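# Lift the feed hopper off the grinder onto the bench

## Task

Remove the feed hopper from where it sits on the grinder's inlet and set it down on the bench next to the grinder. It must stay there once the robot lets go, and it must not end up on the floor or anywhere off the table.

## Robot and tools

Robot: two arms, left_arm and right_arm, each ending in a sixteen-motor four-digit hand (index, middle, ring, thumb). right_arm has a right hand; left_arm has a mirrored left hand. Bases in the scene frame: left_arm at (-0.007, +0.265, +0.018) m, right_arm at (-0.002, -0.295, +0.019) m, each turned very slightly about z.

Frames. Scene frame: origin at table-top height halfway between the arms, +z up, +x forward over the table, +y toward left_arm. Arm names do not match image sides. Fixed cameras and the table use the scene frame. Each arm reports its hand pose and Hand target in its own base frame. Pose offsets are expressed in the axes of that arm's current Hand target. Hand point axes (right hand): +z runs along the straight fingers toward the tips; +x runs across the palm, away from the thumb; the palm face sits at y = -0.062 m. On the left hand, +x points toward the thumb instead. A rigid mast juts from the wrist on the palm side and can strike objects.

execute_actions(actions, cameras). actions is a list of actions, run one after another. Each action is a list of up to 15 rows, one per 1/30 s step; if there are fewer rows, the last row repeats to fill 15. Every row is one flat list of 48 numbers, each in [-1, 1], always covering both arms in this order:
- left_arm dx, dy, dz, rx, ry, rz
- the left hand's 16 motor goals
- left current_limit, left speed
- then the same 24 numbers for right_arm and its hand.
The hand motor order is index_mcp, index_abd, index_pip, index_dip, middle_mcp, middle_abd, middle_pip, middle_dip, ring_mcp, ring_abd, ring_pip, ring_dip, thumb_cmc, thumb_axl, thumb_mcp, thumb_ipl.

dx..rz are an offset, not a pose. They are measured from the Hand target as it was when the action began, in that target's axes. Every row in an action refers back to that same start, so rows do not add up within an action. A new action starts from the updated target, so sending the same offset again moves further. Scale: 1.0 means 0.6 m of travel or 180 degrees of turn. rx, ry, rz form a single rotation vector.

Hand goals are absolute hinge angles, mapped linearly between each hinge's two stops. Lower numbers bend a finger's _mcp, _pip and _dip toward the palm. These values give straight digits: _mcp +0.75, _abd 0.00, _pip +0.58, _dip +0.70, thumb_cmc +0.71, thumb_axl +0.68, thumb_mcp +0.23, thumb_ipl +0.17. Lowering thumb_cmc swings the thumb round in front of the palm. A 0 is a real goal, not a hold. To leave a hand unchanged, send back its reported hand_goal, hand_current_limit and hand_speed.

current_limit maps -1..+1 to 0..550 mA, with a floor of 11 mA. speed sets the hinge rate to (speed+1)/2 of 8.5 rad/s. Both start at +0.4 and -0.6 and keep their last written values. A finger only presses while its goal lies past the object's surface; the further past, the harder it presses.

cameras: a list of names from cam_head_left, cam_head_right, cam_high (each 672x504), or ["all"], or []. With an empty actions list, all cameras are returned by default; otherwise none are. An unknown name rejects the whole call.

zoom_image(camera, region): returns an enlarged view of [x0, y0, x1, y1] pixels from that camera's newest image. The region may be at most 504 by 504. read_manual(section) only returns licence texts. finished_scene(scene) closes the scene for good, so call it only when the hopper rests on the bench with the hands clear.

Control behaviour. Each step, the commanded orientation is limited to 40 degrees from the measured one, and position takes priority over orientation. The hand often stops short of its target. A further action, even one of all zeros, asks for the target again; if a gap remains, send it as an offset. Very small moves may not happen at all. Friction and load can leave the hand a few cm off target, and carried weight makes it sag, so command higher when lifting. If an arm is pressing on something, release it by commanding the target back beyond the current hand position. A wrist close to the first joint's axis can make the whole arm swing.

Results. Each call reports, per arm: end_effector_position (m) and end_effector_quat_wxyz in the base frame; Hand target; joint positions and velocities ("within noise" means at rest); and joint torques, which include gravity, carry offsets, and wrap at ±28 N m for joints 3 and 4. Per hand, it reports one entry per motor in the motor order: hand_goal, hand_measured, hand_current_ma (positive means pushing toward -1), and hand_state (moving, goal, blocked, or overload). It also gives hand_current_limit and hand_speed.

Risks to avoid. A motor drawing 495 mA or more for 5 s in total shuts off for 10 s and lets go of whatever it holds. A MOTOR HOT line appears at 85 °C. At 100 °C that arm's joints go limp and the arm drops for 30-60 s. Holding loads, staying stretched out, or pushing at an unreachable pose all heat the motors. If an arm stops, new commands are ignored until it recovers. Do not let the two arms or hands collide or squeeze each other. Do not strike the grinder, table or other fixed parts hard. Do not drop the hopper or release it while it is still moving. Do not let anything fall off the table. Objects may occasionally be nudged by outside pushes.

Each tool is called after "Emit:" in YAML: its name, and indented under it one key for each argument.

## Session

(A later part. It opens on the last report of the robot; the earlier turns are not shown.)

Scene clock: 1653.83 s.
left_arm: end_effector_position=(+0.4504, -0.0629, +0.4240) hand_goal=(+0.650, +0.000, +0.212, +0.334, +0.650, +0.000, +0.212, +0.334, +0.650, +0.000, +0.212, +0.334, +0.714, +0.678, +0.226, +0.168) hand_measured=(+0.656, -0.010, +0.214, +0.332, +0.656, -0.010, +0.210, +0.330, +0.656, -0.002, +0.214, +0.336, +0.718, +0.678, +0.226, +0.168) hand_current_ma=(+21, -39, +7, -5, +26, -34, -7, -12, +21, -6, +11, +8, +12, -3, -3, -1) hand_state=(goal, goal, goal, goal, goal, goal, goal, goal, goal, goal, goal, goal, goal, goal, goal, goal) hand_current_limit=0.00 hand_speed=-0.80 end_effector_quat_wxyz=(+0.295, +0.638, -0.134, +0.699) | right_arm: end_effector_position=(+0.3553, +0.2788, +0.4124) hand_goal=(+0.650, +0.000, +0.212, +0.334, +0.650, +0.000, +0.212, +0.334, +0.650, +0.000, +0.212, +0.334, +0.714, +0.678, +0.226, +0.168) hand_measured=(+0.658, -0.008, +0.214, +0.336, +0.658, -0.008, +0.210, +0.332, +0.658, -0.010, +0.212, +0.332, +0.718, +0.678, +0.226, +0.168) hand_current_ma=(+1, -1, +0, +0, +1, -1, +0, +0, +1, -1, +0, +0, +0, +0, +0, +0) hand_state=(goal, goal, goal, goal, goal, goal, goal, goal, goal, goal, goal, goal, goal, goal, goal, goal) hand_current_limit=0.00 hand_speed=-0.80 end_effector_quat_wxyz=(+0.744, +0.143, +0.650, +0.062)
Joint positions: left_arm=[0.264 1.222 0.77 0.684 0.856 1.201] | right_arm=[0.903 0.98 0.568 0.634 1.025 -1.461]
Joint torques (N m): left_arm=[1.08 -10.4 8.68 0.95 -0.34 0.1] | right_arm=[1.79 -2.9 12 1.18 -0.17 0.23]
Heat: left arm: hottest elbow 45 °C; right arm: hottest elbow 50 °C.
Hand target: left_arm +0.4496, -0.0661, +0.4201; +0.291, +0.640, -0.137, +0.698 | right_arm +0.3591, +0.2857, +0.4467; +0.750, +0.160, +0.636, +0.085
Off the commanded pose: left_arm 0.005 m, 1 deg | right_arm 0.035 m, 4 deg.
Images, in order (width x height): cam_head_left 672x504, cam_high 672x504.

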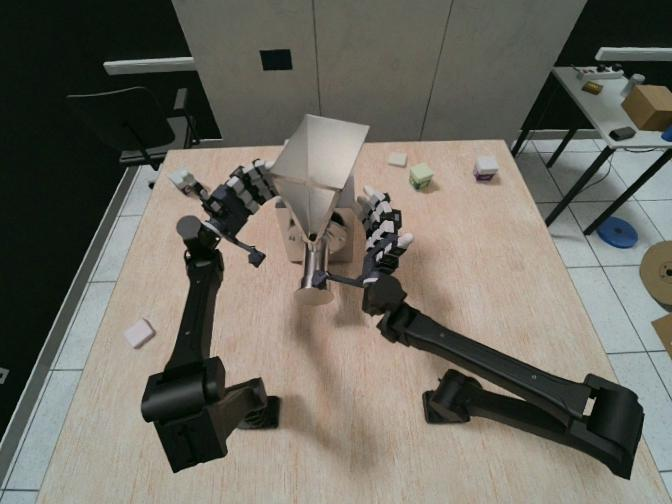

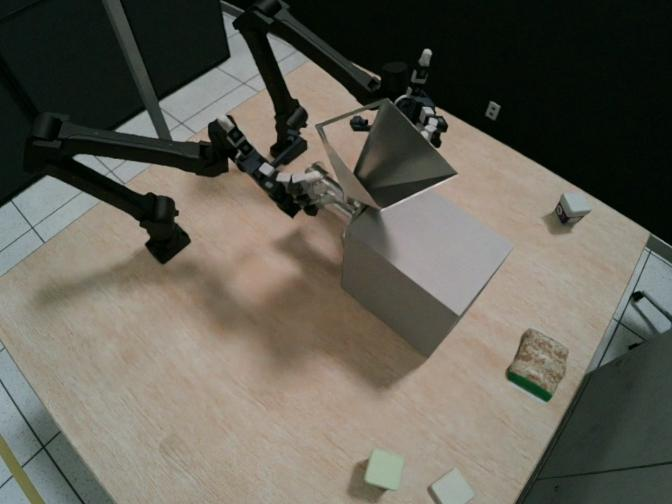

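Emit:
execute_actions:
  actions:
    - [[-0.0053,0.024,0.0058,0,0,0,0.62,0,0.212,0.333,0.62,0,0.212,0.333,0.62,0,0.212,0.333,0.714,0.678,0.226,0.168,-0.1,-0.8,0.009,0.0225,0.006,0,0,0,0.62,0,0.212,0.333,0.62,0,0.212,0.333,0.62,0,0.212,0.333,0.714,0.678,0.226,0.168,-0.1,-0.8]]
    - [[-0.0053,0.024,0.0058,0,0,0,0.6,0,0.212,0.333,0.6,0,0.212,0.333,0.6,0,0.212,0.333,0.714,0.678,0.226,0.168,-0.1,-0.8,0.009,0.0225,0.006,0,0,0,0.6,0,0.212,0.333,0.6,0,0.212,0.333,0.6,0,0.212,0.333,0.714,0.678,0.226,0.168,-0.1,-0.8]]
    - [[0,0,0,0,0,0,0.52,0,0.212,0.333,0.52,0,0.212,0.333,0.52,0,0.212,0.333,0.714,0.678,0.226,0.168,-0.1,-0.9,0,0,0,0,0,0,0.52,0,0.212,0.333,0.52,0,0.212,0.333,0.52,0,0.212,0.333,0.714,0.678,0.226,0.168,-0.1,-0.9]]
  cameras: ["cam_high","cam_head_left"]

Emit:
zoom_image:
  camera: "cam_high"
  region: [280, 80, 480, 260]

Emit:
zoom_image:
  camera: "cam_head_left"
  region: [240, 100, 400, 260]

Scene clock: 1666.73 s.
left_arm: end_effector_position=(+0.4406, -0.0912, +0.4230) hand_goal=(+0.520, +0.000, +0.212, +0.334, +0.520, +0.000, +0.212, +0.334, +0.520, +0.000, +0.212, +0.334, +0.714, +0.678, +0.226, +0.168) hand_measured=(+0.526, -0.010, +0.214, +0.332, +0.526, -0.010, +0.210, +0.330, +0.526, -0.002, +0.214, +0.336, +0.718, +0.678, +0.226, +0.168) hand_current_ma=(+23, -39, +7, -5, +28, -34, -7, -12, +23, -6, +10, +8, +12, -3, -3, -1) hand_state=(goal, goal, goal, goal, goal, goal, goal, goal, goal, goal, goal, goal, goal, goal, goal, goal) hand_current_limit=-0.10 hand_speed=-0.90 end_effector_quat_wxyz=(+0.296, +0.639, -0.133, +0.698) | right_arm: end_effector_position=(+0.3688, +0.3026, +0.4091) hand_goal=(+0.520, +0.000, +0.212, +0.334, +0.520, +0.000, +0.212, +0.334, +0.520, +0.000, +0.212, +0.334, +0.714, +0.678, +0.226, +0.168) hand_measured=(+0.528, -0.008, +0.214, +0.336, +0.528, -0.008, +0.210, +0.332, +0.528, -0.010, +0.212, +0.332, +0.718, +0.678, +0.226, +0.168) hand_current_ma=(+1, -1, +0, +0, +1, -1, +0, +0, +1, -1, +0, +0, +0, +0, +0, +0) hand_state=(goal, goal, goal, goal, goal, goal, goal, goal, goal, goal, goal, goal, goal, goal, goal, goal) hand_current_limit=-0.10 hand_speed=-0.90 end_effector_quat_wxyz=(+0.741, +0.142, +0.654, +0.058)
Joint positions: left_arm=[0.194 1.173 0.733 0.653 0.788 1.223] | right_arm=[0.919 1.07 0.622 0.656 1.046 -1.461]
Joint torques (N m): left_arm=[1.38 -10.11 8.81 1.03 -0.31 0.08] | right_arm=[2.43 -3.55 12.07 2.07 -0.02 0.16]
Motor temperatures (°C): left_arm=[27 31 44 26 27 26] | right_arm=[24 28 55 26 36 28]
Heat: left arm: hottest elbow 44 °C; right arm: hottest elbow 55 °C.
Hand target: left_arm +0.4385, -0.0943, +0.4201; +0.291, +0.640, -0.137, +0.698 | right_arm +0.3701, +0.3135, +0.4472; +0.750, +0.160, +0.636, +0.085
Off the commanded pose: left_arm 0.005 m, 1 deg | right_arm 0.040 m, 4 deg.
Images, in order (width x height): cam_head_left 672x504, cam_high 672x504.

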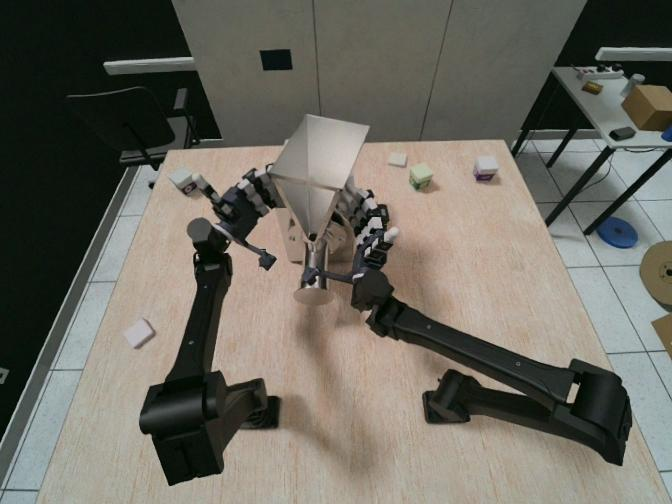

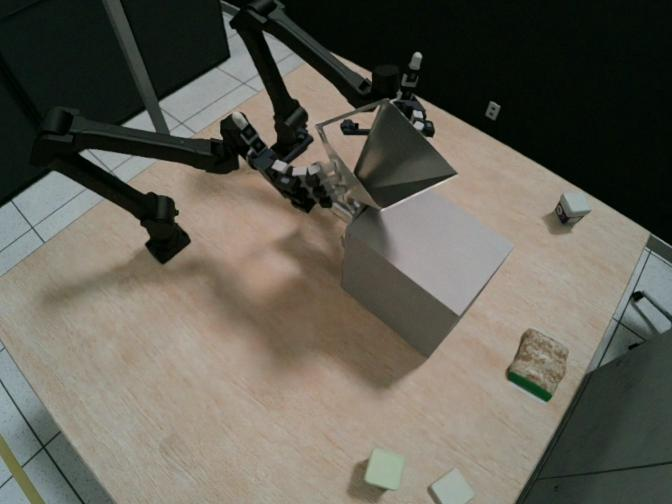

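Scaled by 2.520 from the camera's 672x504 image, which has a finer 960x720 frame.

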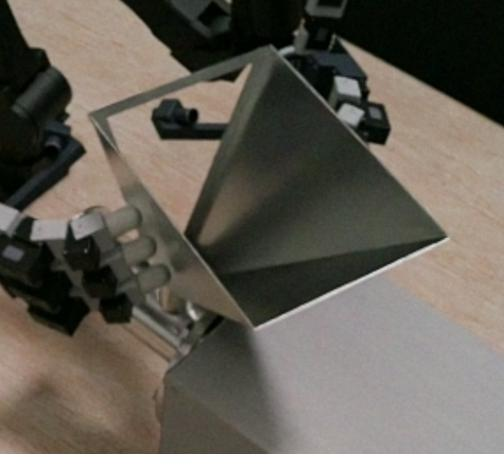

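Scaled by 3.150 from the camera's 672x504 image, which has a finer 960x720 frame.

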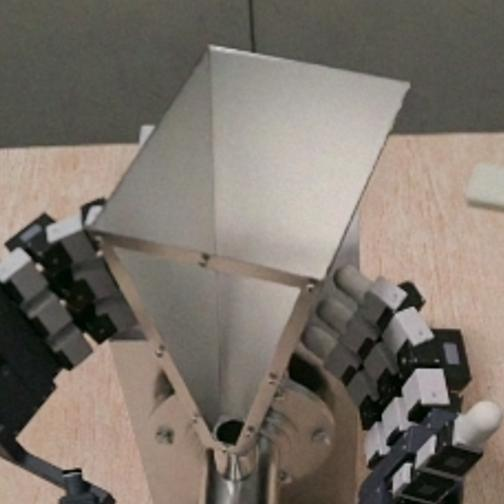

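Emit:
execute_actions:
  actions:
    - [[0,0,0,0,0,0,0.46,0,0.212,0.333,0.46,0,0.212,0.333,0.46,0,0.212,0.333,0.714,0.678,0.226,0.168,-0.2,-0.9,0,0,0,0,0,0,0.46,0,0.212,0.333,0.46,0,0.212,0.333,0.46,0,0.212,0.333,0.714,0.678,0.226,0.168,-0.2,-0.9]]
    - [[0,0,0,0,0,0,0.4,0,0.212,0.333,0.4,0,0.212,0.333,0.4,0,0.212,0.333,0.714,0.678,0.226,0.168,-0.2,-0.9,0,0,0,0,0,0,0.4,0,0.212,0.333,0.4,0,0.212,0.333,0.4,0,0.212,0.333,0.714,0.678,0.226,0.168,-0.2,-0.9]]
  cameras: []

Scene clock: 1672.13 s.
left_arm: end_effector_position=(+0.4424, -0.0901, +0.4228) hand_goal=(+0.400, +0.000, +0.212, +0.334, +0.400, +0.000, +0.212, +0.334, +0.400, +0.000, +0.212, +0.334, +0.714, +0.678, +0.226, +0.168) hand_measured=(+0.450, -0.010, +0.222, +0.336, +0.430, -0.010, +0.214, +0.334, +0.406, -0.002, +0.214, +0.336, +0.718, +0.678, +0.226, +0.168) hand_current_ma=(+220, -36, +40, +10, +138, -34, +11, -1, +29, -6, +10, +8, +12, -3, -3, -1) hand_state=(blocked, goal, goal, goal, blocked, goal, goal, goal, goal, goal, goal, goal, goal, goal, goal, goal) hand_current_limit=-0.20 hand_speed=-0.90 end_effector_quat_wxyz=(+0.293, +0.640, -0.128, +0.699) | right_arm: end_effector_position=(+0.3696, +0.3002, +0.4088) hand_goal=(+0.400, +0.000, +0.212, +0.334, +0.400, +0.000, +0.212, +0.334, +0.400, +0.000, +0.212, +0.334, +0.714, +0.678, +0.226, +0.168) hand_measured=(+0.420, -0.008, +0.214, +0.336, +0.438, -0.008, +0.216, +0.336, +0.456, -0.010, +0.222, +0.336, +0.718, +0.678, +0.226, +0.168) hand_current_ma=(+7, -1, +0, +0, +27, -1, +0, +0, +56, -1, +2, +0, +0, +0, +0, +0) hand_state=(goal, goal, goal, goal, blocked, goal, goal, goal, blocked, goal, goal, goal, goal, goal, goal, goal) hand_current_limit=-0.20 hand_speed=-0.90 end_effector_quat_wxyz=(+0.740, +0.147, +0.654, +0.053)
Joint positions: left_arm=[0.194 1.173 0.733 0.649 0.778 1.223] | right_arm=[0.919 1.07 0.622 0.656 1.059 -1.461]
Joint torques (N m): left_arm=[1.26 -9.58 8.8 1.17 0.12 0.06] | right_arm=[2.55 -3.6 12.08 2.09 -0.46 0.18]
Heat: left arm: hottest elbow 44 °C; right arm: hottest elbow 54 °C.
Hand target: left_arm +0.4386, -0.0943, +0.4201; +0.291, +0.640, -0.137, +0.698 | right_arm +0.3702, +0.3134, +0.4472; +0.750, +0.160, +0.636, +0.085
Off the commanded pose: left_arm 0.006 m, 1 deg | right_arm 0.041 m, 5 deg.
No camera images: "cameras" was empty.

Emit:
execute_actions:
  actions:
    - [[-0.0043,0.0143,0.0035,0,0,0,0.3,0,0.212,0.333,0.3,0,0.212,0.333,0.28,0,0.212,0.333,0.714,0.678,0.226,0.168,0.1,-0.9,0.0056,0.0135,0.0036,0,0,0,0.25,0,0.212,0.333,0.25,0,0.212,0.333,0.28,0,0.212,0.333,0.714,0.678,0.226,0.168,0.1,-0.9]]
    - [[0.032,0.006,0.0048,0,0,0,0.24,0,0.212,0.333,0.22,0,0.212,0.333,0.2,0,0.212,0.333,0.714,0.678,0.226,0.168,0.2,-0.9,-0.031,0.0116,0.0047,0,0,0,0.14,0,0.212,0.333,0.14,0,0.212,0.333,0.16,0,0.212,0.333,0.714,0.678,0.226,0.168,0.2,-0.9]]
    - [[0.032,0.006,0.0048,0,0,0,0.2,0,0.212,0.333,0.18,0,0.212,0.333,0.16,0,0.212,0.333,0.714,0.678,0.226,0.168,0.2,-0.9,-0.031,0.0116,0.0047,0,0,0,0.06,0,0.212,0.333,0.06,0,0.212,0.333,0.06,0,0.212,0.333,0.714,0.678,0.226,0.168,0.2,-0.9]]
  cameras: ["cam_high","cam_head_left"]

Emit:
zoom_image:
  camera: "cam_high"
  region: [280, 80, 480, 260]

Emit:
zoom_image:
  camera: "cam_head_left"
  region: [240, 100, 400, 260]

Scene clock: 1685.33 s.
left_arm: end_effector_position=(+0.4481, -0.0834, +0.4200) hand_goal=(+0.200, +0.000, +0.212, +0.334, +0.180, +0.000, +0.212, +0.334, +0.160, +0.000, +0.212, +0.334, +0.714, +0.678, +0.226, +0.168) hand_measured=(+0.312, +0.016, +0.232, +0.338, +0.300, +0.000, +0.224, +0.338, +0.282, +0.000, +0.228, +0.340, +0.718, +0.678, +0.226, +0.168) hand_current_ma=(+330, +60, +82, +14, +330, +2, +52, +16, +330, +1, +69, +25, +12, -3, -3, -1) hand_state=(blocked, goal, goal, goal, blocked, goal, goal, goal, blocked, goal, goal, goal, goal, goal, goal, goal) hand_current_limit=0.20 hand_speed=-0.90 end_effector_quat_wxyz=(+0.287, +0.670, -0.087, +0.679) | right_arm: end_effector_position=(+0.3815, +0.2903, +0.4142) hand_goal=(+0.060, +0.000, +0.212, +0.334, +0.060, +0.000, +0.212, +0.334, +0.060, +0.000, +0.212, +0.334, +0.714, +0.678, +0.226, +0.168) hand_measured=(+0.174, -0.016, +0.240, +0.342, +0.186, -0.008, +0.236, +0.344, +0.196, -0.006, +0.240, +0.344, +0.718, +0.678, +0.226, +0.168) hand_current_ma=(+218, -3, +12, +1, +268, -1, +10, +2, +310, -1, +12, +2, +0, +0, +0, +0) hand_state=(blocked, goal, blocked, goal, blocked, goal, blocked, goal, blocked, goal, blocked, goal, goal, goal, goal, goal) hand_current_limit=0.20 hand_speed=-0.90 end_effector_quat_wxyz=(+0.732, +0.155, +0.663, +0.011)
Joint positions: left_arm=[0.197 1.132 0.728 0.521 0.724 1.223] | right_arm=[0.903 1.057 0.662 0.559 1.112 -1.474]
Joint torques (N m): left_arm=[-0.67 -11.58 13.81 1.32 1.73 0.07] | right_arm=[3.96 -5.3 15.02 1.72 -2.02 0.28]
Motor temperatures (°C): left_arm=[27 31 44 26 27 26] | right_arm=[24 28 55 26 37 28]
Heat: left arm: hottest elbow 44 °C; right arm: hottest elbow 55 °C.
Hand target: left_arm +0.4354, -0.1030, +0.4591; +0.291, +0.640, -0.137, +0.698 | right_arm +0.3734, +0.3219, +0.4873; +0.750, +0.160, +0.636, +0.085
Off the commanded pose: left_arm 0.046 m, 7 deg | right_arm 0.080 m, 9 deg.
Images, in order (width x height): cam_head_left 672x504, cam_high 672x504.

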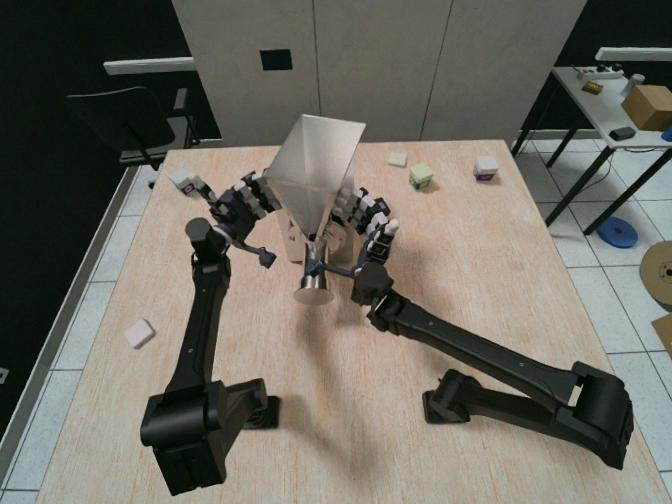

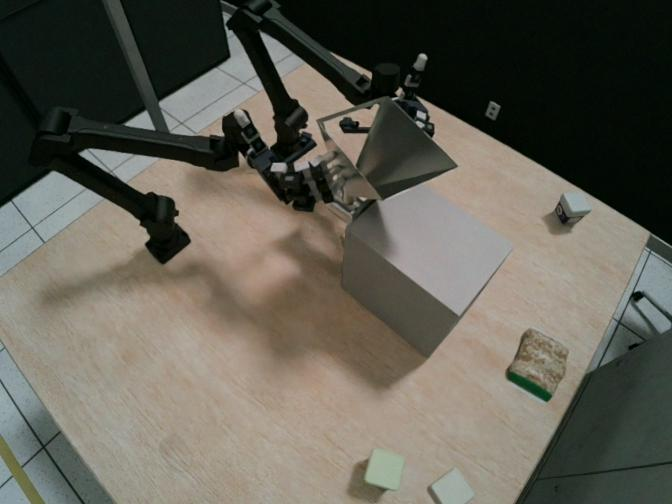

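Scaled by 2.520 from the camera's 672x504 image, which has a finer 960x720 frame.

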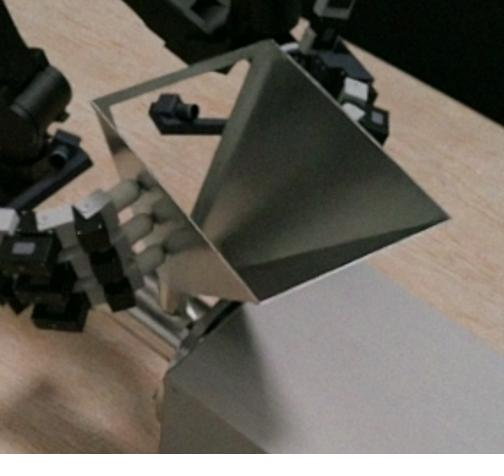

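Scaled by 3.150 from the camera's 672x504 image, which has a finer 960x720 frame.

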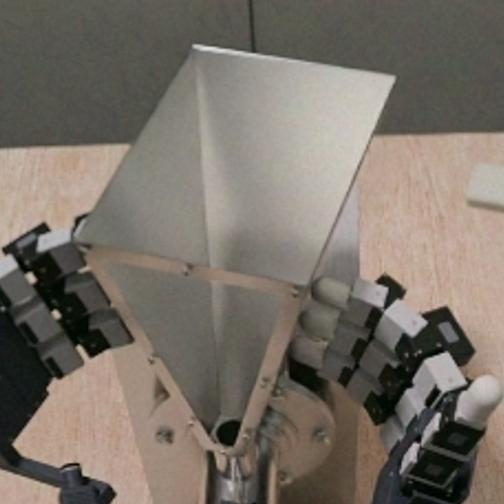

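Emit:
execute_actions:
  actions:
    - [[0.0085,0.0137,0.0391,0,0,0,0.2,0,0.212,0.333,0.18,0,0.212,0.333,0.16,0,0.212,0.333,0.714,0.678,0.226,0.168,0.2,-0.9,-0.0215,-0.0212,0.0295,0,0,0,0.06,0,0.212,0.333,0.06,0,0.212,0.333,0.06,0,0.212,0.333,0.714,0.678,0.226,0.168,0.2,-0.9]]
    - [[0.016,0.003,0.0024,0,0,0,0.2,0,0.212,0.333,0.18,0,0.212,0.333,0.16,0,0.212,0.333,0.714,0.678,0.226,0.168,0.2,-0.9,-0.0155,0.0058,0.0024,0,0,0,0.06,0,0.212,0.333,0.06,0,0.212,0.333,0.06,0,0.212,0.333,0.714,0.678,0.226,0.168,0.2,-0.9]]
  cameras: ["cam_high","cam_head_left"]

Emit:
zoom_image:
  camera: "cam_high"
  region: [280, 80, 480, 260]

Emit:
zoom_image:
  camera: "cam_head_left"
  region: [240, 100, 400, 260]

Scene clock: 1699.93 s.
left_arm: end_effector_position=(+0.4607, -0.0886, +0.4232) hand_goal=(+0.200, +0.000, +0.212, +0.334, +0.180, +0.000, +0.212, +0.334, +0.160, +0.000, +0.212, +0.334, +0.714, +0.678, +0.226, +0.168) hand_measured=(+0.262, +0.004, +0.232, +0.336, +0.248, -0.010, +0.224, +0.338, +0.230, -0.012, +0.226, +0.334, +0.718, +0.678, +0.226, +0.168) hand_current_ma=(+306, +12, +84, +8, +330, -39, +52, +12, +330, -41, +59, -1, +12, -3, -3, -1) hand_state=(blocked, goal, goal, goal, blocked, goal, goal, goal, blocked, goal, goal, goal, goal, goal, goal, goal) hand_current_limit=0.20 hand_speed=-0.90 end_effector_quat_wxyz=(+0.276, +0.681, -0.079, +0.674) | right_arm: end_effector_position=(+0.3903, +0.2804, +0.4184) hand_goal=(+0.060, +0.000, +0.212, +0.334, +0.060, +0.000, +0.212, +0.334, +0.060, +0.000, +0.212, +0.334, +0.714, +0.678, +0.226, +0.168) hand_measured=(+0.134, -0.038, +0.222, +0.328, +0.122, -0.014, +0.236, +0.344, +0.090, -0.008, +0.224, +0.340, +0.718, +0.678, +0.226, +0.168) hand_current_ma=(+95, -18, +1, -1, +68, -3, +9, +2, +16, -1, +3, +1, +0, +0, +0, +0) hand_state=(blocked, blocked, goal, goal, blocked, goal, blocked, goal, blocked, goal, goal, goal, goal, goal, goal, goal) hand_current_limit=0.20 hand_speed=-0.90 end_effector_quat_wxyz=(+0.727, +0.135, +0.673, +0.006)
Joint positions: left_arm=[0.172 1.135 0.76 0.453 0.675 1.249] | right_arm=[0.85 1.016 0.676 0.451 1.037 -1.459]
Joint torques (N m): left_arm=[-2.9 -11.4 15.76 1.8 1.7 -0.07] | right_arm=[3.02 -5.25 16.27 2.02 -1.65 0.51]
Motor temperatures (°C): left_arm=[27 31 47 26 28 26] | right_arm=[24 28 61 26 42 28]
Heat: left arm: hottest elbow 47 °C; right arm: hottest elbow 61 °C.
Hand target: left_arm +0.4496, -0.1215, +0.4787; +0.291, +0.640, -0.137, +0.698 | right_arm +0.3876, +0.3034, +0.5072; +0.750, +0.160, +0.636, +0.085
Off the commanded pose: left_arm 0.065 m, 9 deg | right_arm 0.092 m, 11 deg.
Images, in order (width x height): cam_head_left 672x504, cam_high 672x504.

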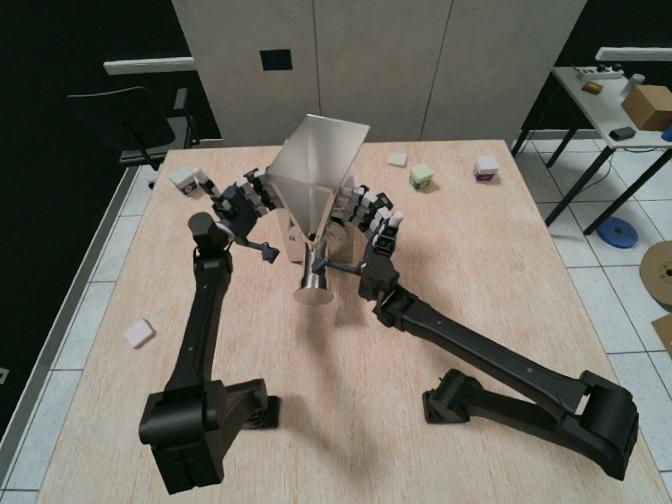

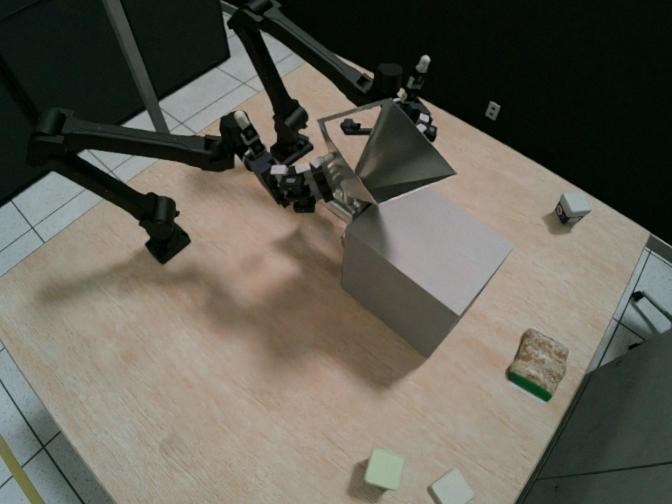

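Scaled by 2.520 from the camera's 672x504 image, which has a finer 960x720 frame.

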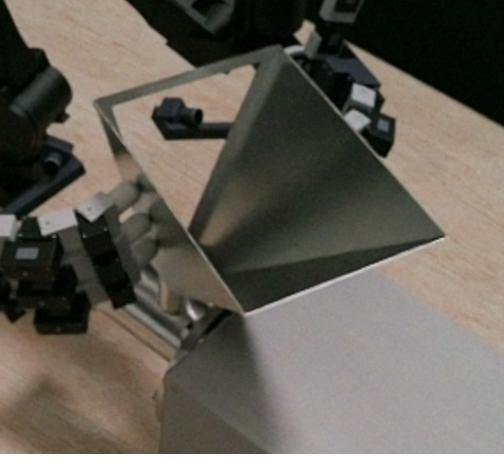

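Scaled by 3.150 from the camera's 672x504 image, which has a finer 960x720 frame.

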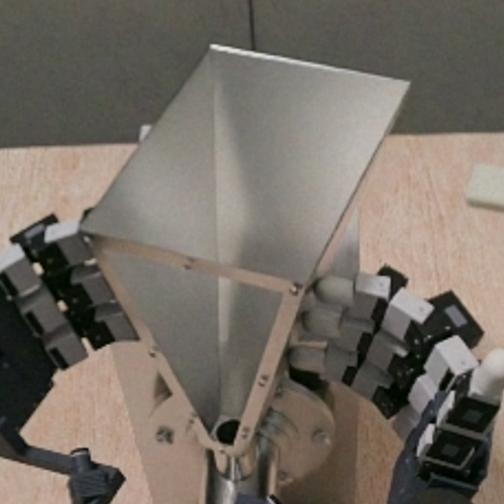

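Emit:
execute_actions:
  actions:
    - [[0.016,0.003,0.0024,0,0,0,0.16,0,0.212,0.333,0.14,0,0.212,0.333,0.12,0,0.212,0.333,0.714,0.678,0.226,0.168,0.2,-0.9,-0.0155,0.0058,0.0024,0,0,0.01,-0.15,0,0.212,0.333,-0.18,0,0.212,0.333,-0.2,0,0.212,0.333,0.714,0.678,0.226,0.168,0.2,-0.7]]
    - [[0.032,0.006,0.0048,0,0,0,0.16,0,0.212,0.333,0.14,0,0.212,0.333,0.12,0,0.212,0.333,0.714,0.678,0.226,0.168,0.2,-0.9,-0.031,0.0116,0.0047,0,0,0.01,-0.15,0,0.212,0.333,-0.18,0,0.212,0.333,-0.2,0,0.212,0.333,0.714,0.678,0.226,0.168,0.2,-0.7]]
  cameras: ["cam_high","cam_head_left"]

Emit:
zoom_image:
  camera: "cam_high"
  region: [280, 80, 480, 260]

Emit:
zoom_image:
  camera: "cam_head_left"
  region: [240, 100, 400, 260]

Scene clock: 1720.57 s.
left_arm: end_effector_position=(+0.4676, -0.0899, +0.4272) hand_goal=(+0.160, +0.000, +0.212, +0.334, +0.140, +0.000, +0.212, +0.334, +0.120, +0.000, +0.212, +0.334, +0.714, +0.678, +0.226, +0.168) hand_measured=(+0.220, -0.014, +0.222, +0.332, +0.210, -0.024, +0.224, +0.336, +0.198, -0.020, +0.226, +0.338, +0.718, +0.678, +0.226, +0.168) hand_current_ma=(+289, -51, +40, -9, +330, -89, +52, +10, +330, -77, +59, +16, +12, -3, -3, -1) hand_state=(blocked, goal, goal, goal, blocked, blocked, goal, goal, blocked, blocked, goal, goal, goal, goal, goal, goal) hand_current_limit=0.20 hand_speed=-0.90 end_effector_quat_wxyz=(+0.276, +0.695, -0.077, +0.659) | right_arm: end_effector_position=(+0.3961, +0.2731, +0.4258) hand_goal=(-0.150, +0.000, +0.212, +0.334, -0.180, +0.000, +0.212, +0.334, -0.200, +0.000, +0.212, +0.334, +0.714, +0.678, +0.226, +0.168) hand_measured=(+0.010, -0.090, +0.238, +0.338, -0.176, -0.010, +0.214, +0.336, -0.196, -0.008, +0.214, +0.336, +0.718, +0.678, +0.226, +0.168) hand_current_ma=(+330, -95, +11, +0, +0, -2, +0, +0, +0, -1, +0, +0, +0, +0, +0, +0) hand_state=(blocked, blocked, blocked, goal, goal, goal, goal, goal, goal, goal, goal, goal, goal, goal, goal, goal) hand_current_limit=0.20 hand_speed=-0.70 end_effector_quat_wxyz=(+0.719, +0.149, +0.679, +0.004)
Joint positions: left_arm=[0.168 1.135 0.798 0.365 0.675 1.267] | right_arm=[0.834 1.003 0.705 0.365 1.043 -1.407]
Joint torques (N m): left_arm=[-2.2 -13.68 17.28 1.99 1.84 -0.26] | right_arm=[4.19 -6.07 17.77 2.54 -1.81 0.62]
Motor temperatures (°C): left_arm=[27 30 48 26 29 26] | right_arm=[24 28 66 26 43 28]
Heat: left arm: hottest elbow 48 °C; right arm: hottest elbow 66 °C.
Hand target: left_arm +0.4496, -0.1216, +0.5083; +0.291, +0.640, -0.137, +0.698 | right_arm +0.3876, +0.3027, +0.5374; +0.747, +0.180, +0.631, +0.109
Off the commanded pose: left_arm 0.089 m, 11 deg | right_arm 0.116 m, 14 deg.
Images, in order (width x height): cam_head_left 672x504, cam_high 672x504.

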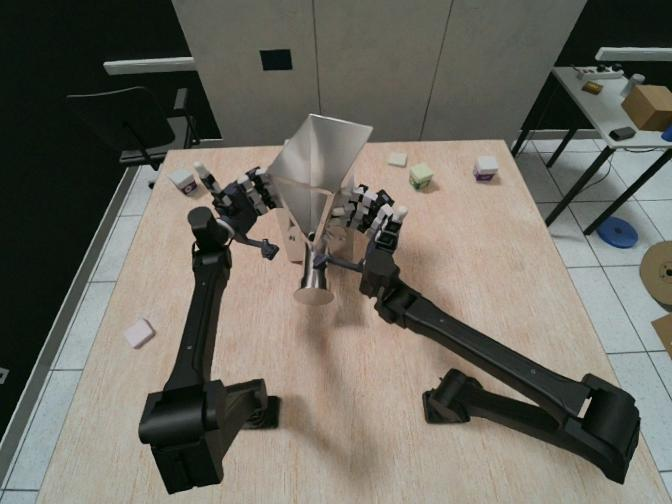

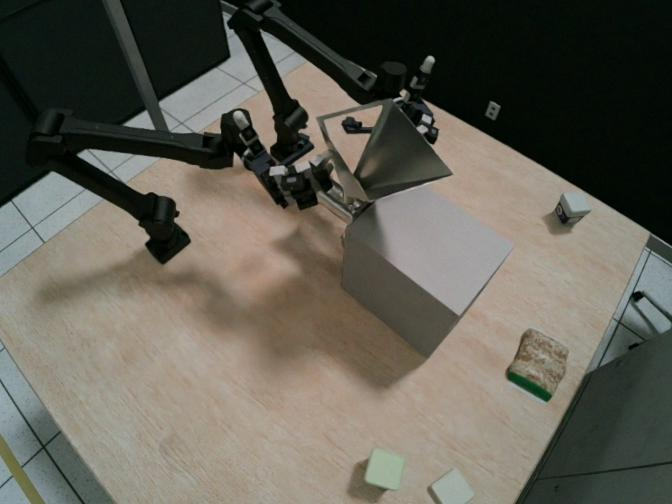

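Scaled by 2.520 from the camera's 672x504 image, which has a finer 960x720 frame.

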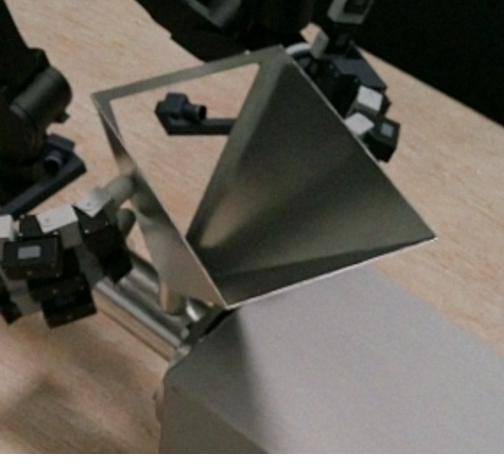

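Scaled by 3.150 from the camera's 672x504 image, which has a finer 960x720 frame.

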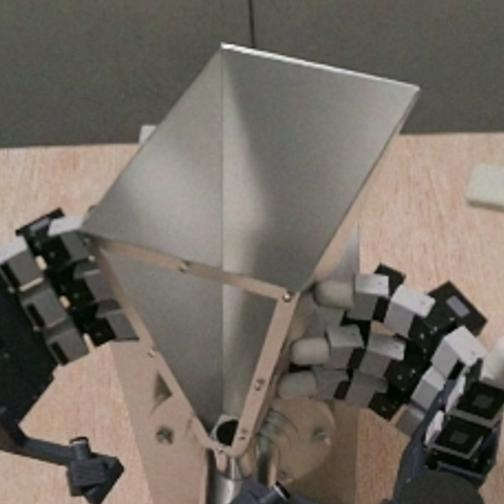

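Emit:
execute_actions:
  actions:
    - [[-0.03,-0.01,0,0,0,0,0.4,0,0.212,0.333,0.4,0,0.212,0.333,0.4,0,0.212,0.333,0.714,0.678,0.226,0.168,0.0,-0.8,0.05,-0.01,0,0,0,-0.02,0.2,0,0.212,0.333,0.2,0,0.212,0.333,0.2,0,0.212,0.333,0.714,0.678,0.226,0.168,0.0,-0.6]]
    - [[-0.03,-0.05,0,0,0,0,0.6,0,0.212,0.333,0.6,0,0.212,0.333,0.6,0,0.212,0.333,0.714,0.678,0.226,0.168,0.0,-0.8,0.05,-0.05,0,0,0,0,0.6,0,0.212,0.333,0.6,0,0.212,0.333,0.6,0,0.212,0.333,0.714,0.678,0.226,0.168,0.0,-0.6]]
    - [[-0.05,-0.07,0,0,0,0,0.753,0,0.212,0.333,0.753,0,0.212,0.333,0.753,0,0.212,0.333,0.714,0.678,0.226,0.168,0.0,-0.8,0.06,-0.09,-0.03,0,0,0,0.753,0,0.212,0.333,0.753,0,0.212,0.333,0.753,0,0.212,0.333,0.714,0.678,0.226,0.168,0.0,-0.8]]
    - [[-0.07,-0.07,0,0,0,0,0.753,0,0.212,0.333,0.753,0,0.212,0.333,0.753,0,0.212,0.333,0.714,0.678,0.226,0.168,0.0,-0.8,0.07,-0.09,-0.05,0,0,0,0.753,0,0.212,0.333,0.753,0,0.212,0.333,0.753,0,0.212,0.333,0.714,0.678,0.226,0.168,0.0,-0.8]]
    - [[-0.07,-0.05,0,0,0,0,0.753,0,0.212,0.333,0.753,0,0.212,0.333,0.753,0,0.212,0.333,0.714,0.678,0.226,0.168,0.0,-0.8,0.06,-0.05,-0.05,0,0,0,0.753,0,0.212,0.333,0.753,0,0.212,0.333,0.753,0,0.212,0.333,0.714,0.678,0.226,0.168,0.0,-0.8]]
  cameras: ["all"]

Emit:
zoom_image:
  camera: "cam_head_left"
  region: [240, 100, 400, 260]

Emit:
zoom_image:
  camera: "cam_high"
  region: [280, 80, 480, 260]

Emit:
zoom_image:
  camera: "cam_head_right"
  region: [240, 100, 400, 260]

Scene clock: 1739.03 s.
left_arm: end_effector_position=(+0.5252, -0.0421, +0.3590) hand_goal=(+0.754, +0.000, +0.212, +0.334, +0.754, +0.000, +0.212, +0.334, +0.754, +0.000, +0.212, +0.334, +0.714, +0.678, +0.226, +0.168) hand_measured=(+0.756, -0.010, +0.210, +0.332, +0.756, +0.004, +0.210, +0.332, +0.730, +0.198, +0.206, +0.334, +0.716, +0.678, +0.226, +0.168) hand_current_ma=(+8, -37, -7, -10, +8, +16, -6, -11, -107, +275, -23, -1, +11, -3, -3, -1) hand_state=(goal, goal, goal, goal, goal, goal, goal, goal, blocked, blocked, goal, goal, goal, goal, goal, goal) hand_current_limit=0.00 hand_speed=-0.80 end_effector_quat_wxyz=(+0.289, +0.625, -0.142, +0.711) | right_arm: end_effector_position=(+0.3327, +0.2060, +0.3085) hand_goal=(+0.754, +0.000, +0.212, +0.334, +0.754, +0.000, +0.212, +0.334, +0.754, +0.000, +0.212, +0.334, +0.714, +0.678, +0.226, +0.168) hand_measured=(+0.756, -0.008, +0.210, +0.332, +0.756, -0.006, +0.210, +0.332, +0.756, -0.008, +0.210, +0.332, +0.718, +0.678, +0.226, +0.168) hand_current_ma=(+0, -1, +0, +0, +0, -1, +0, +0, +0, -1, +0, +0, +0, +0, +0, +0) hand_state=(goal, goal, goal, goal, goal, goal, goal, goal, goal, goal, goal, goal, goal, goal, goal, goal) hand_current_limit=0.00 hand_speed=-0.80 end_effector_quat_wxyz=(+0.750, +0.165, +0.635, +0.082)
Joint positions: left_arm=[0.265 1.55 0.877 0.95 0.855 1.197] | right_arm=[0.787 1.035 0.235 1.031 0.919 -1.392]
Joint torques (N m): left_arm=[1.96 -10.05 8.9 0.8 0.11 0.15] | right_arm=[2.55 -1.26 5.76 2.09 0 0.02]
Motor temperatures (°C): left_arm=[27 31 51 26 29 26] | right_arm=[24 28 68 26 43 28]
Heat: left arm: hottest elbow 51 °C; right arm: hottest elbow 68 °C.
Hand target: left_arm +0.5387, -0.0374, +0.3354; +0.291, +0.640, -0.137, +0.698 | right_arm +0.3289, +0.2099, +0.3050; +0.750, +0.160, +0.636, +0.085
Off the commanded pose: left_arm 0.028 m, 2 deg | right_arm 0.007 m, 1 deg.

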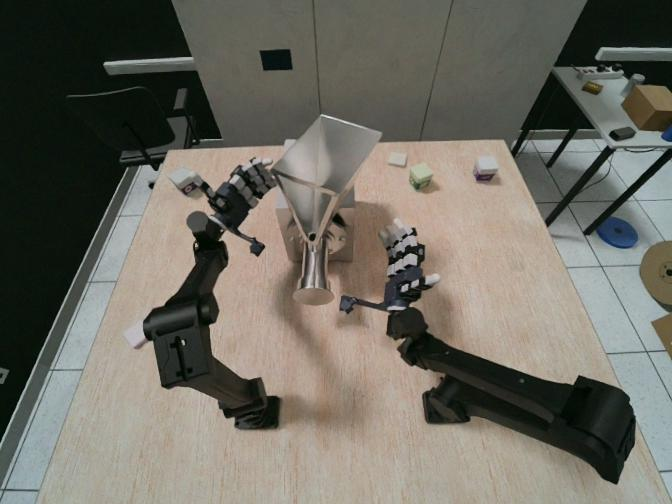

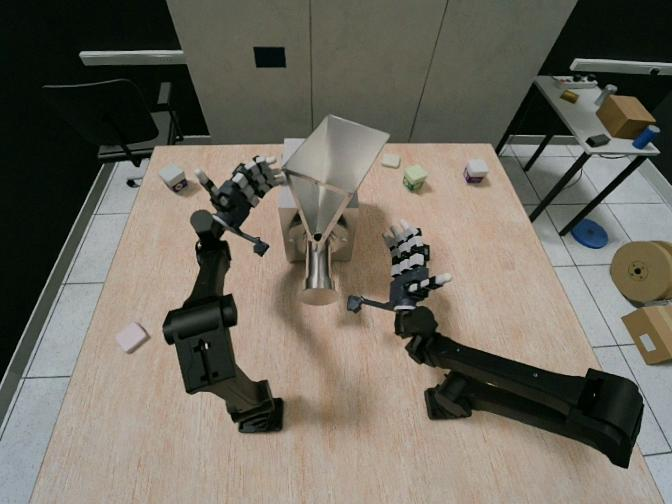

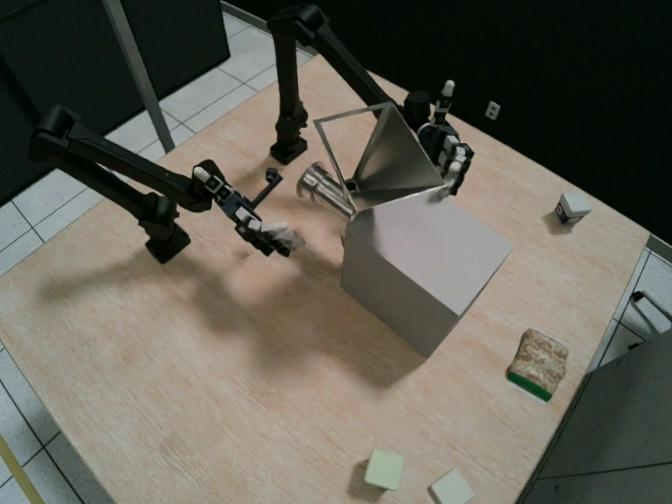

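Scaled by 3.150 from the camera's 672x504 image, which has a finer 960x720 frame.

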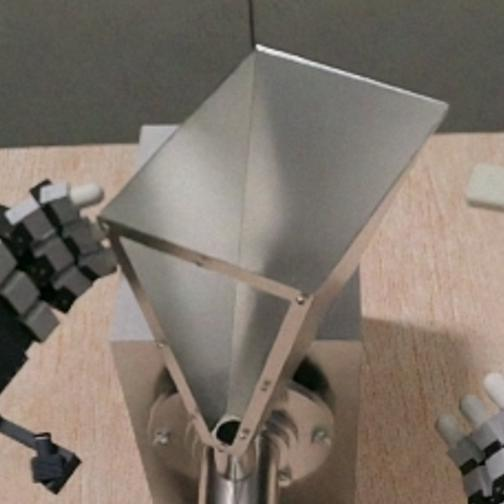

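Scaled by 2.520 from the camera's 672x504 image, which has a finer 960x720 frame.

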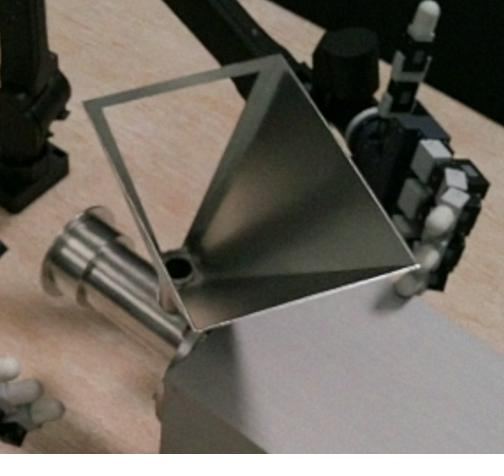

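Scaled by 3.150 from the camera's 672x504 image, which has a finer 960x720 frame.

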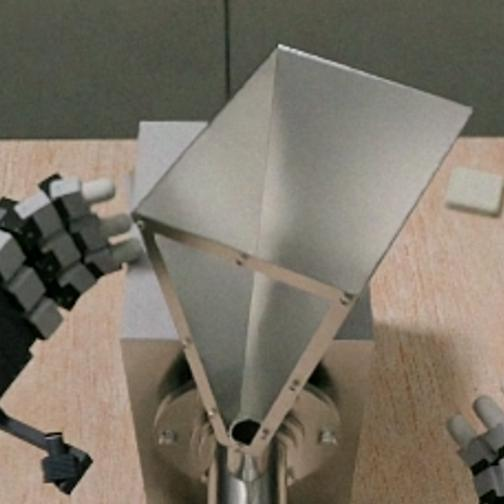

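Emit:
execute_actions:
  actions:
    - [[0.0154,-0.0529,-0.0377,0,0,0,0.753,0,0.212,0.333,0.753,0,0.212,0.333,0.753,0,0.212,0.333,0.714,0.678,0.226,0.168,0.0,-0.8,-0.0517,0.0315,0.056,0,0,0,0.616,0,0.212,0.333,0.616,0,0.212,0.333,0.616,0,0.212,0.333,0.714,0.678,0.226,0.168,0.0,-0.8]]
    - [[0.0154,-0.0529,-0.0377,0,0,0,0.753,0,0.212,0.333,0.753,0,0.212,0.333,0.753,0,0.212,0.333,0.714,0.678,0.226,0.168,0.0,-0.8,-0.0517,0.0315,0.056,0,0,0,0.616,0,0.212,0.333,0.616,0,0.212,0.333,0.616,0,0.212,0.333,0.714,0.678,0.226,0.168,0.0,-0.8]]
    - [[0,0,0,0,0,0,0.753,0,0.212,0.333,0.753,0,0.212,0.333,0.753,0,0.212,0.333,0.714,0.678,0.226,0.168,0.0,-0.8,-0.0517,0.0315,0.056,0,0,0,0.616,0,0.212,0.333,0.616,0,0.212,0.333,0.616,0,0.212,0.333,0.714,0.678,0.226,0.168,0.0,-0.8]]
    - [[0,0,0,0,0,0,0.753,0,0.212,0.333,0.753,0,0.212,0.333,0.753,0,0.212,0.333,0.714,0.678,0.226,0.168,0.0,-0.8,-0.0517,0.0315,0.056,0,0,0,0.616,0,0.212,0.333,0.616,0,0.212,0.333,0.616,0,0.212,0.333,0.714,0.678,0.226,0.168,0.0,-0.8]]
  cameras: ["cam_high","cam_head_left"]

Scene clock: 1839.57 s.
left_arm: end_effector_position=(+0.5280, +0.0398, +0.3211) hand_goal=(+0.754, +0.000, +0.212, +0.334, +0.754, +0.000, +0.212, +0.334, +0.754, +0.000, +0.212, +0.334, +0.714, +0.678, +0.226, +0.168) hand_measured=(+0.756, -0.010, +0.210, +0.332, +0.756, -0.002, +0.210, +0.332, +0.756, -0.002, +0.214, +0.338, +0.716, +0.678, +0.226, +0.168) hand_current_ma=(+6, -37, -7, -10, +9, -5, -5, -11, +4, -5, +10, +12, +11, -3, -3, -1) hand_state=(goal, goal, goal, goal, goal, goal, goal, goal, goal, goal, goal, goal, goal, goal, goal, goal) hand_current_limit=0.00 hand_speed=-0.80 end_effector_quat_wxyz=(+0.293, +0.652, -0.127, +0.688) | right_arm: end_effector_position=(+0.4356, +0.2243, +0.4281) hand_goal=(+0.616, +0.000, +0.212, +0.334, +0.616, +0.000, +0.212, +0.334, +0.616, +0.000, +0.212, +0.334, +0.714, +0.678, +0.226, +0.168) hand_measured=(+0.622, -0.008, +0.210, +0.332, +0.624, -0.006, +0.210, +0.332, +0.624, -0.008, +0.210, +0.332, +0.718, +0.678, +0.226, +0.168) hand_current_ma=(+1, -1, +0, +0, +1, -1, +0, +0, +1, -1, +0, +0, +0, +0, +0, +0) hand_state=(goal, goal, goal, goal, goal, goal, goal, goal, goal, goal, goal, goal, goal, goal, goal, goal) hand_current_limit=0.00 hand_speed=-0.80 end_effector_quat_wxyz=(+0.738, +0.142, +0.656, +0.071)
Joint positions: left_arm=[0.431 1.657 0.916 0.967 1.013 1.168] | right_arm=[0.582 1.015 0.656 0.489 0.695 -1.345]
Joint torques (N m): left_arm=[1.14 -14.27 11.49 1.69 -0.07 -0.2] | right_arm=[0.67 -3.84 12.52 1.51 -0.06 0.28]
Motor temperatures (°C): left_arm=[27 31 43 26 26 26] | right_arm=[24 28 49 26 35 28]
Heat: left arm: hottest elbow 43 °C; right arm: hottest elbow 49 °C.
Hand target: left_arm +0.5387, +0.0427, +0.3351; +0.291, +0.640, -0.137, +0.698 | right_arm +0.4445, +0.2218, +0.4651; +0.750, +0.160, +0.636, +0.085
Off the commanded pose: left_arm 0.018 m, 2 deg | right_arm 0.038 m, 4 deg.
Images, in order (width x height): cam_head_left 672x504, cam_high 672x504.

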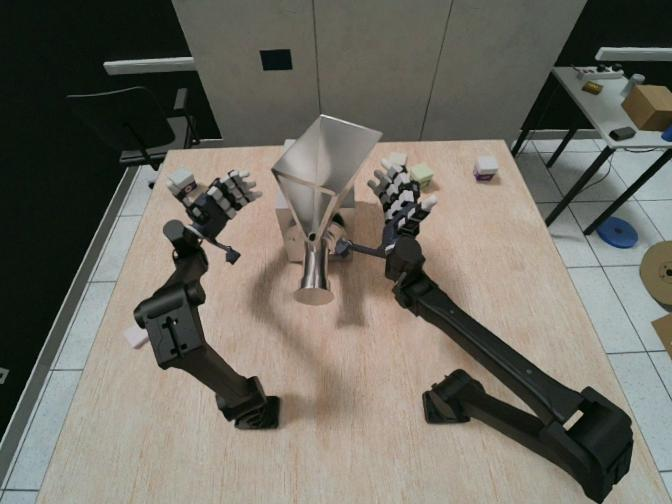

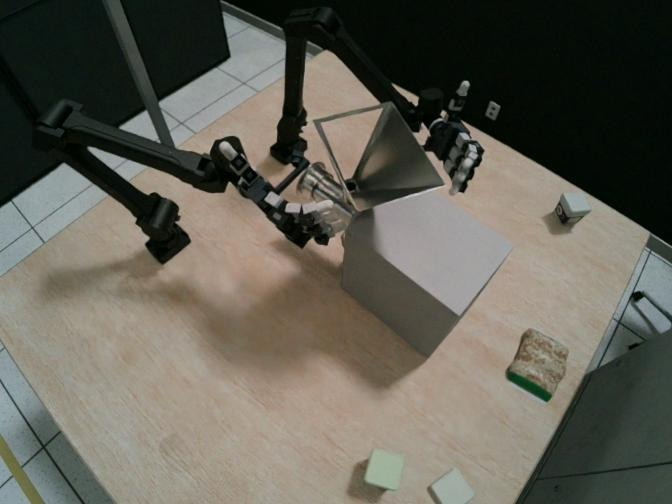

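Emit:
execute_actions:
  actions:
    - [[0,0,0,0,0,0,0.753,0,0.212,0.333,0.753,0,0.212,0.333,0.753,0,0.212,0.333,0.714,0.678,0.226,0.168,0.0,-0.8,0.0065,0.0293,-0.0288,0,0,0,0.616,0,0.212,0.333,0.616,0,0.212,0.333,0.616,0,0.212,0.333,0.714,0.678,0.226,0.168,0.0,-0.8]]
    - [[0,0,0,0,0,0,0.753,0,0.212,0.333,0.753,0,0.212,0.333,0.753,0,0.212,0.333,0.714,0.678,0.226,0.168,0.0,-0.8,0.0128,0.0305,0.0088,0,0,0,0.616,0,0.212,0.333,0.616,0,0.212,0.333,0.616,0,0.212,0.333,0.714,0.678,0.226,0.168,0.0,-0.8]]
    - [[0,0,0,0,0,0,0.753,0,0.212,0.333,0.753,0,0.212,0.333,0.753,0,0.212,0.333,0.714,0.678,0.226,0.168,0.0,-0.8,0.0128,0.0305,0.0088,0,0,0,0.616,0,0.212,0.333,0.616,0,0.212,0.333,0.616,0,0.212,0.333,0.714,0.678,0.226,0.168,0.0,-0.8]]
    - [[0,0,0,0,0,0,0.753,0,0.212,0.333,0.753,0,0.212,0.333,0.753,0,0.212,0.333,0.714,0.678,0.226,0.168,0.0,-0.8,0.0128,0.0305,0.0088,0,0,0,0.616,0,0.212,0.333,0.616,0,0.212,0.333,0.616,0,0.212,0.333,0.714,0.678,0.226,0.168,0.0,-0.8]]
  cameras: ["cam_high","cam_head_left"]

Scene clock: 1862.60 s.
left_arm: end_effector_position=(+0.5280, +0.0398, +0.3211) hand_goal=(+0.754, +0.000, +0.212, +0.334, +0.754, +0.000, +0.212, +0.334, +0.754, +0.000, +0.212, +0.334, +0.714, +0.678, +0.226, +0.168) hand_measured=(+0.756, -0.010, +0.210, +0.332, +0.756, -0.002, +0.210, +0.332, +0.756, -0.002, +0.214, +0.338, +0.716, +0.678, +0.226, +0.168) hand_current_ma=(+6, -37, -7, -10, +9, -5, -5, -11, +4, -5, +10, +12, +11, -3, -3, -1) hand_state=(goal, goal, goal, goal, goal, goal, goal, goal, goal, goal, goal, goal, goal, goal, goal, goal) hand_current_limit=0.00 hand_speed=-0.80 end_effector_quat_wxyz=(+0.293, +0.652, -0.127, +0.688) | right_arm: end_effector_position=(+0.4509, +0.2809, +0.4262) hand_goal=(+0.616, +0.000, +0.212, +0.334, +0.616, +0.000, +0.212, +0.334, +0.616, +0.000, +0.212, +0.334, +0.714, +0.678, +0.226, +0.168) hand_measured=(+0.624, +0.000, +0.212, +0.332, +0.630, -0.006, +0.216, +0.334, +0.622, -0.008, +0.210, +0.332, +0.718, +0.678, +0.226, +0.168) hand_current_ma=(+1, +0, +0, +0, +4, +0, +0, +0, +1, -1, +0, +0, +0, +0, +0, +0) hand_state=(goal, goal, goal, goal, goal, goal, goal, goal, goal, goal, goal, goal, goal, goal, goal, goal) hand_current_limit=0.00 hand_speed=-0.80 end_effector_quat_wxyz=(+0.736, +0.159, +0.656, +0.063)
Joint positions: left_arm=[0.431 1.657 0.916 0.967 1.013 1.168] | right_arm=[0.709 1.169 0.756 0.551 0.857 -1.353]
Joint torques (N m): left_arm=[1.44 -14.56 11.44 1.72 -0.07 -0.19] | right_arm=[2.96 -4.84 12.68 2.28 -0.21 -0.08]
Motor temperatures (°C): left_arm=[27 31 43 26 26 26] | right_arm=[24 28 54 26 35 28]
Heat: left arm: hottest elbow 43 °C; right arm: hottest elbow 54 °C.
Hand target: left_arm +0.5387, +0.0427, +0.3351; +0.291, +0.640, -0.137, +0.698 | right_arm +0.4533, +0.2987, +0.4653; +0.750, +0.160, +0.636, +0.085
Off the commanded pose: left_arm 0.018 m, 2 deg | right_arm 0.043 m, 4 deg.
Images, in order (width x height): cam_head_left 672x504, cam_high 672x504.

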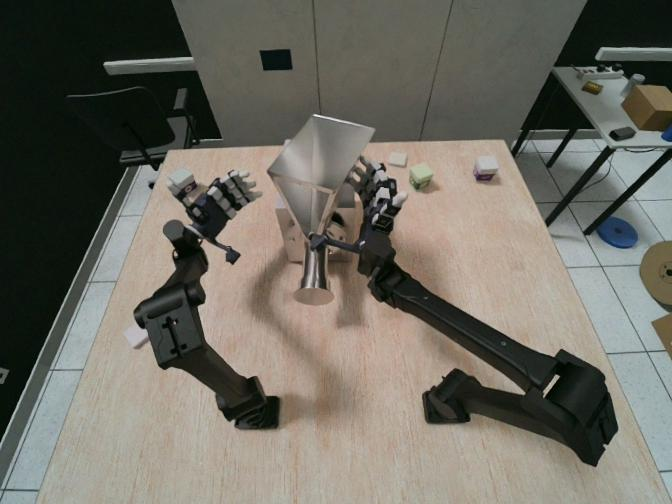

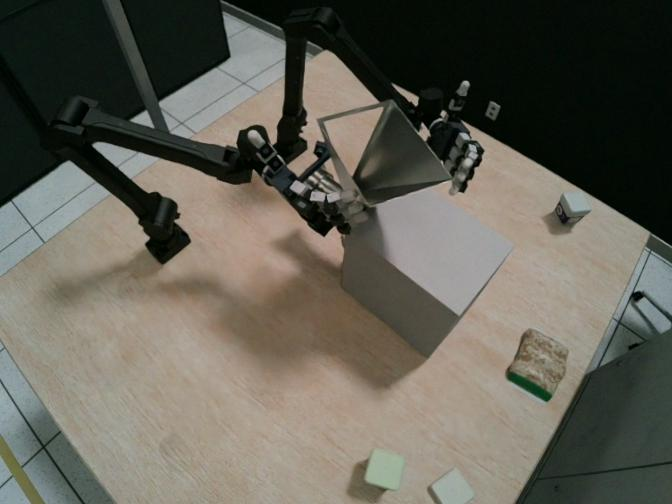

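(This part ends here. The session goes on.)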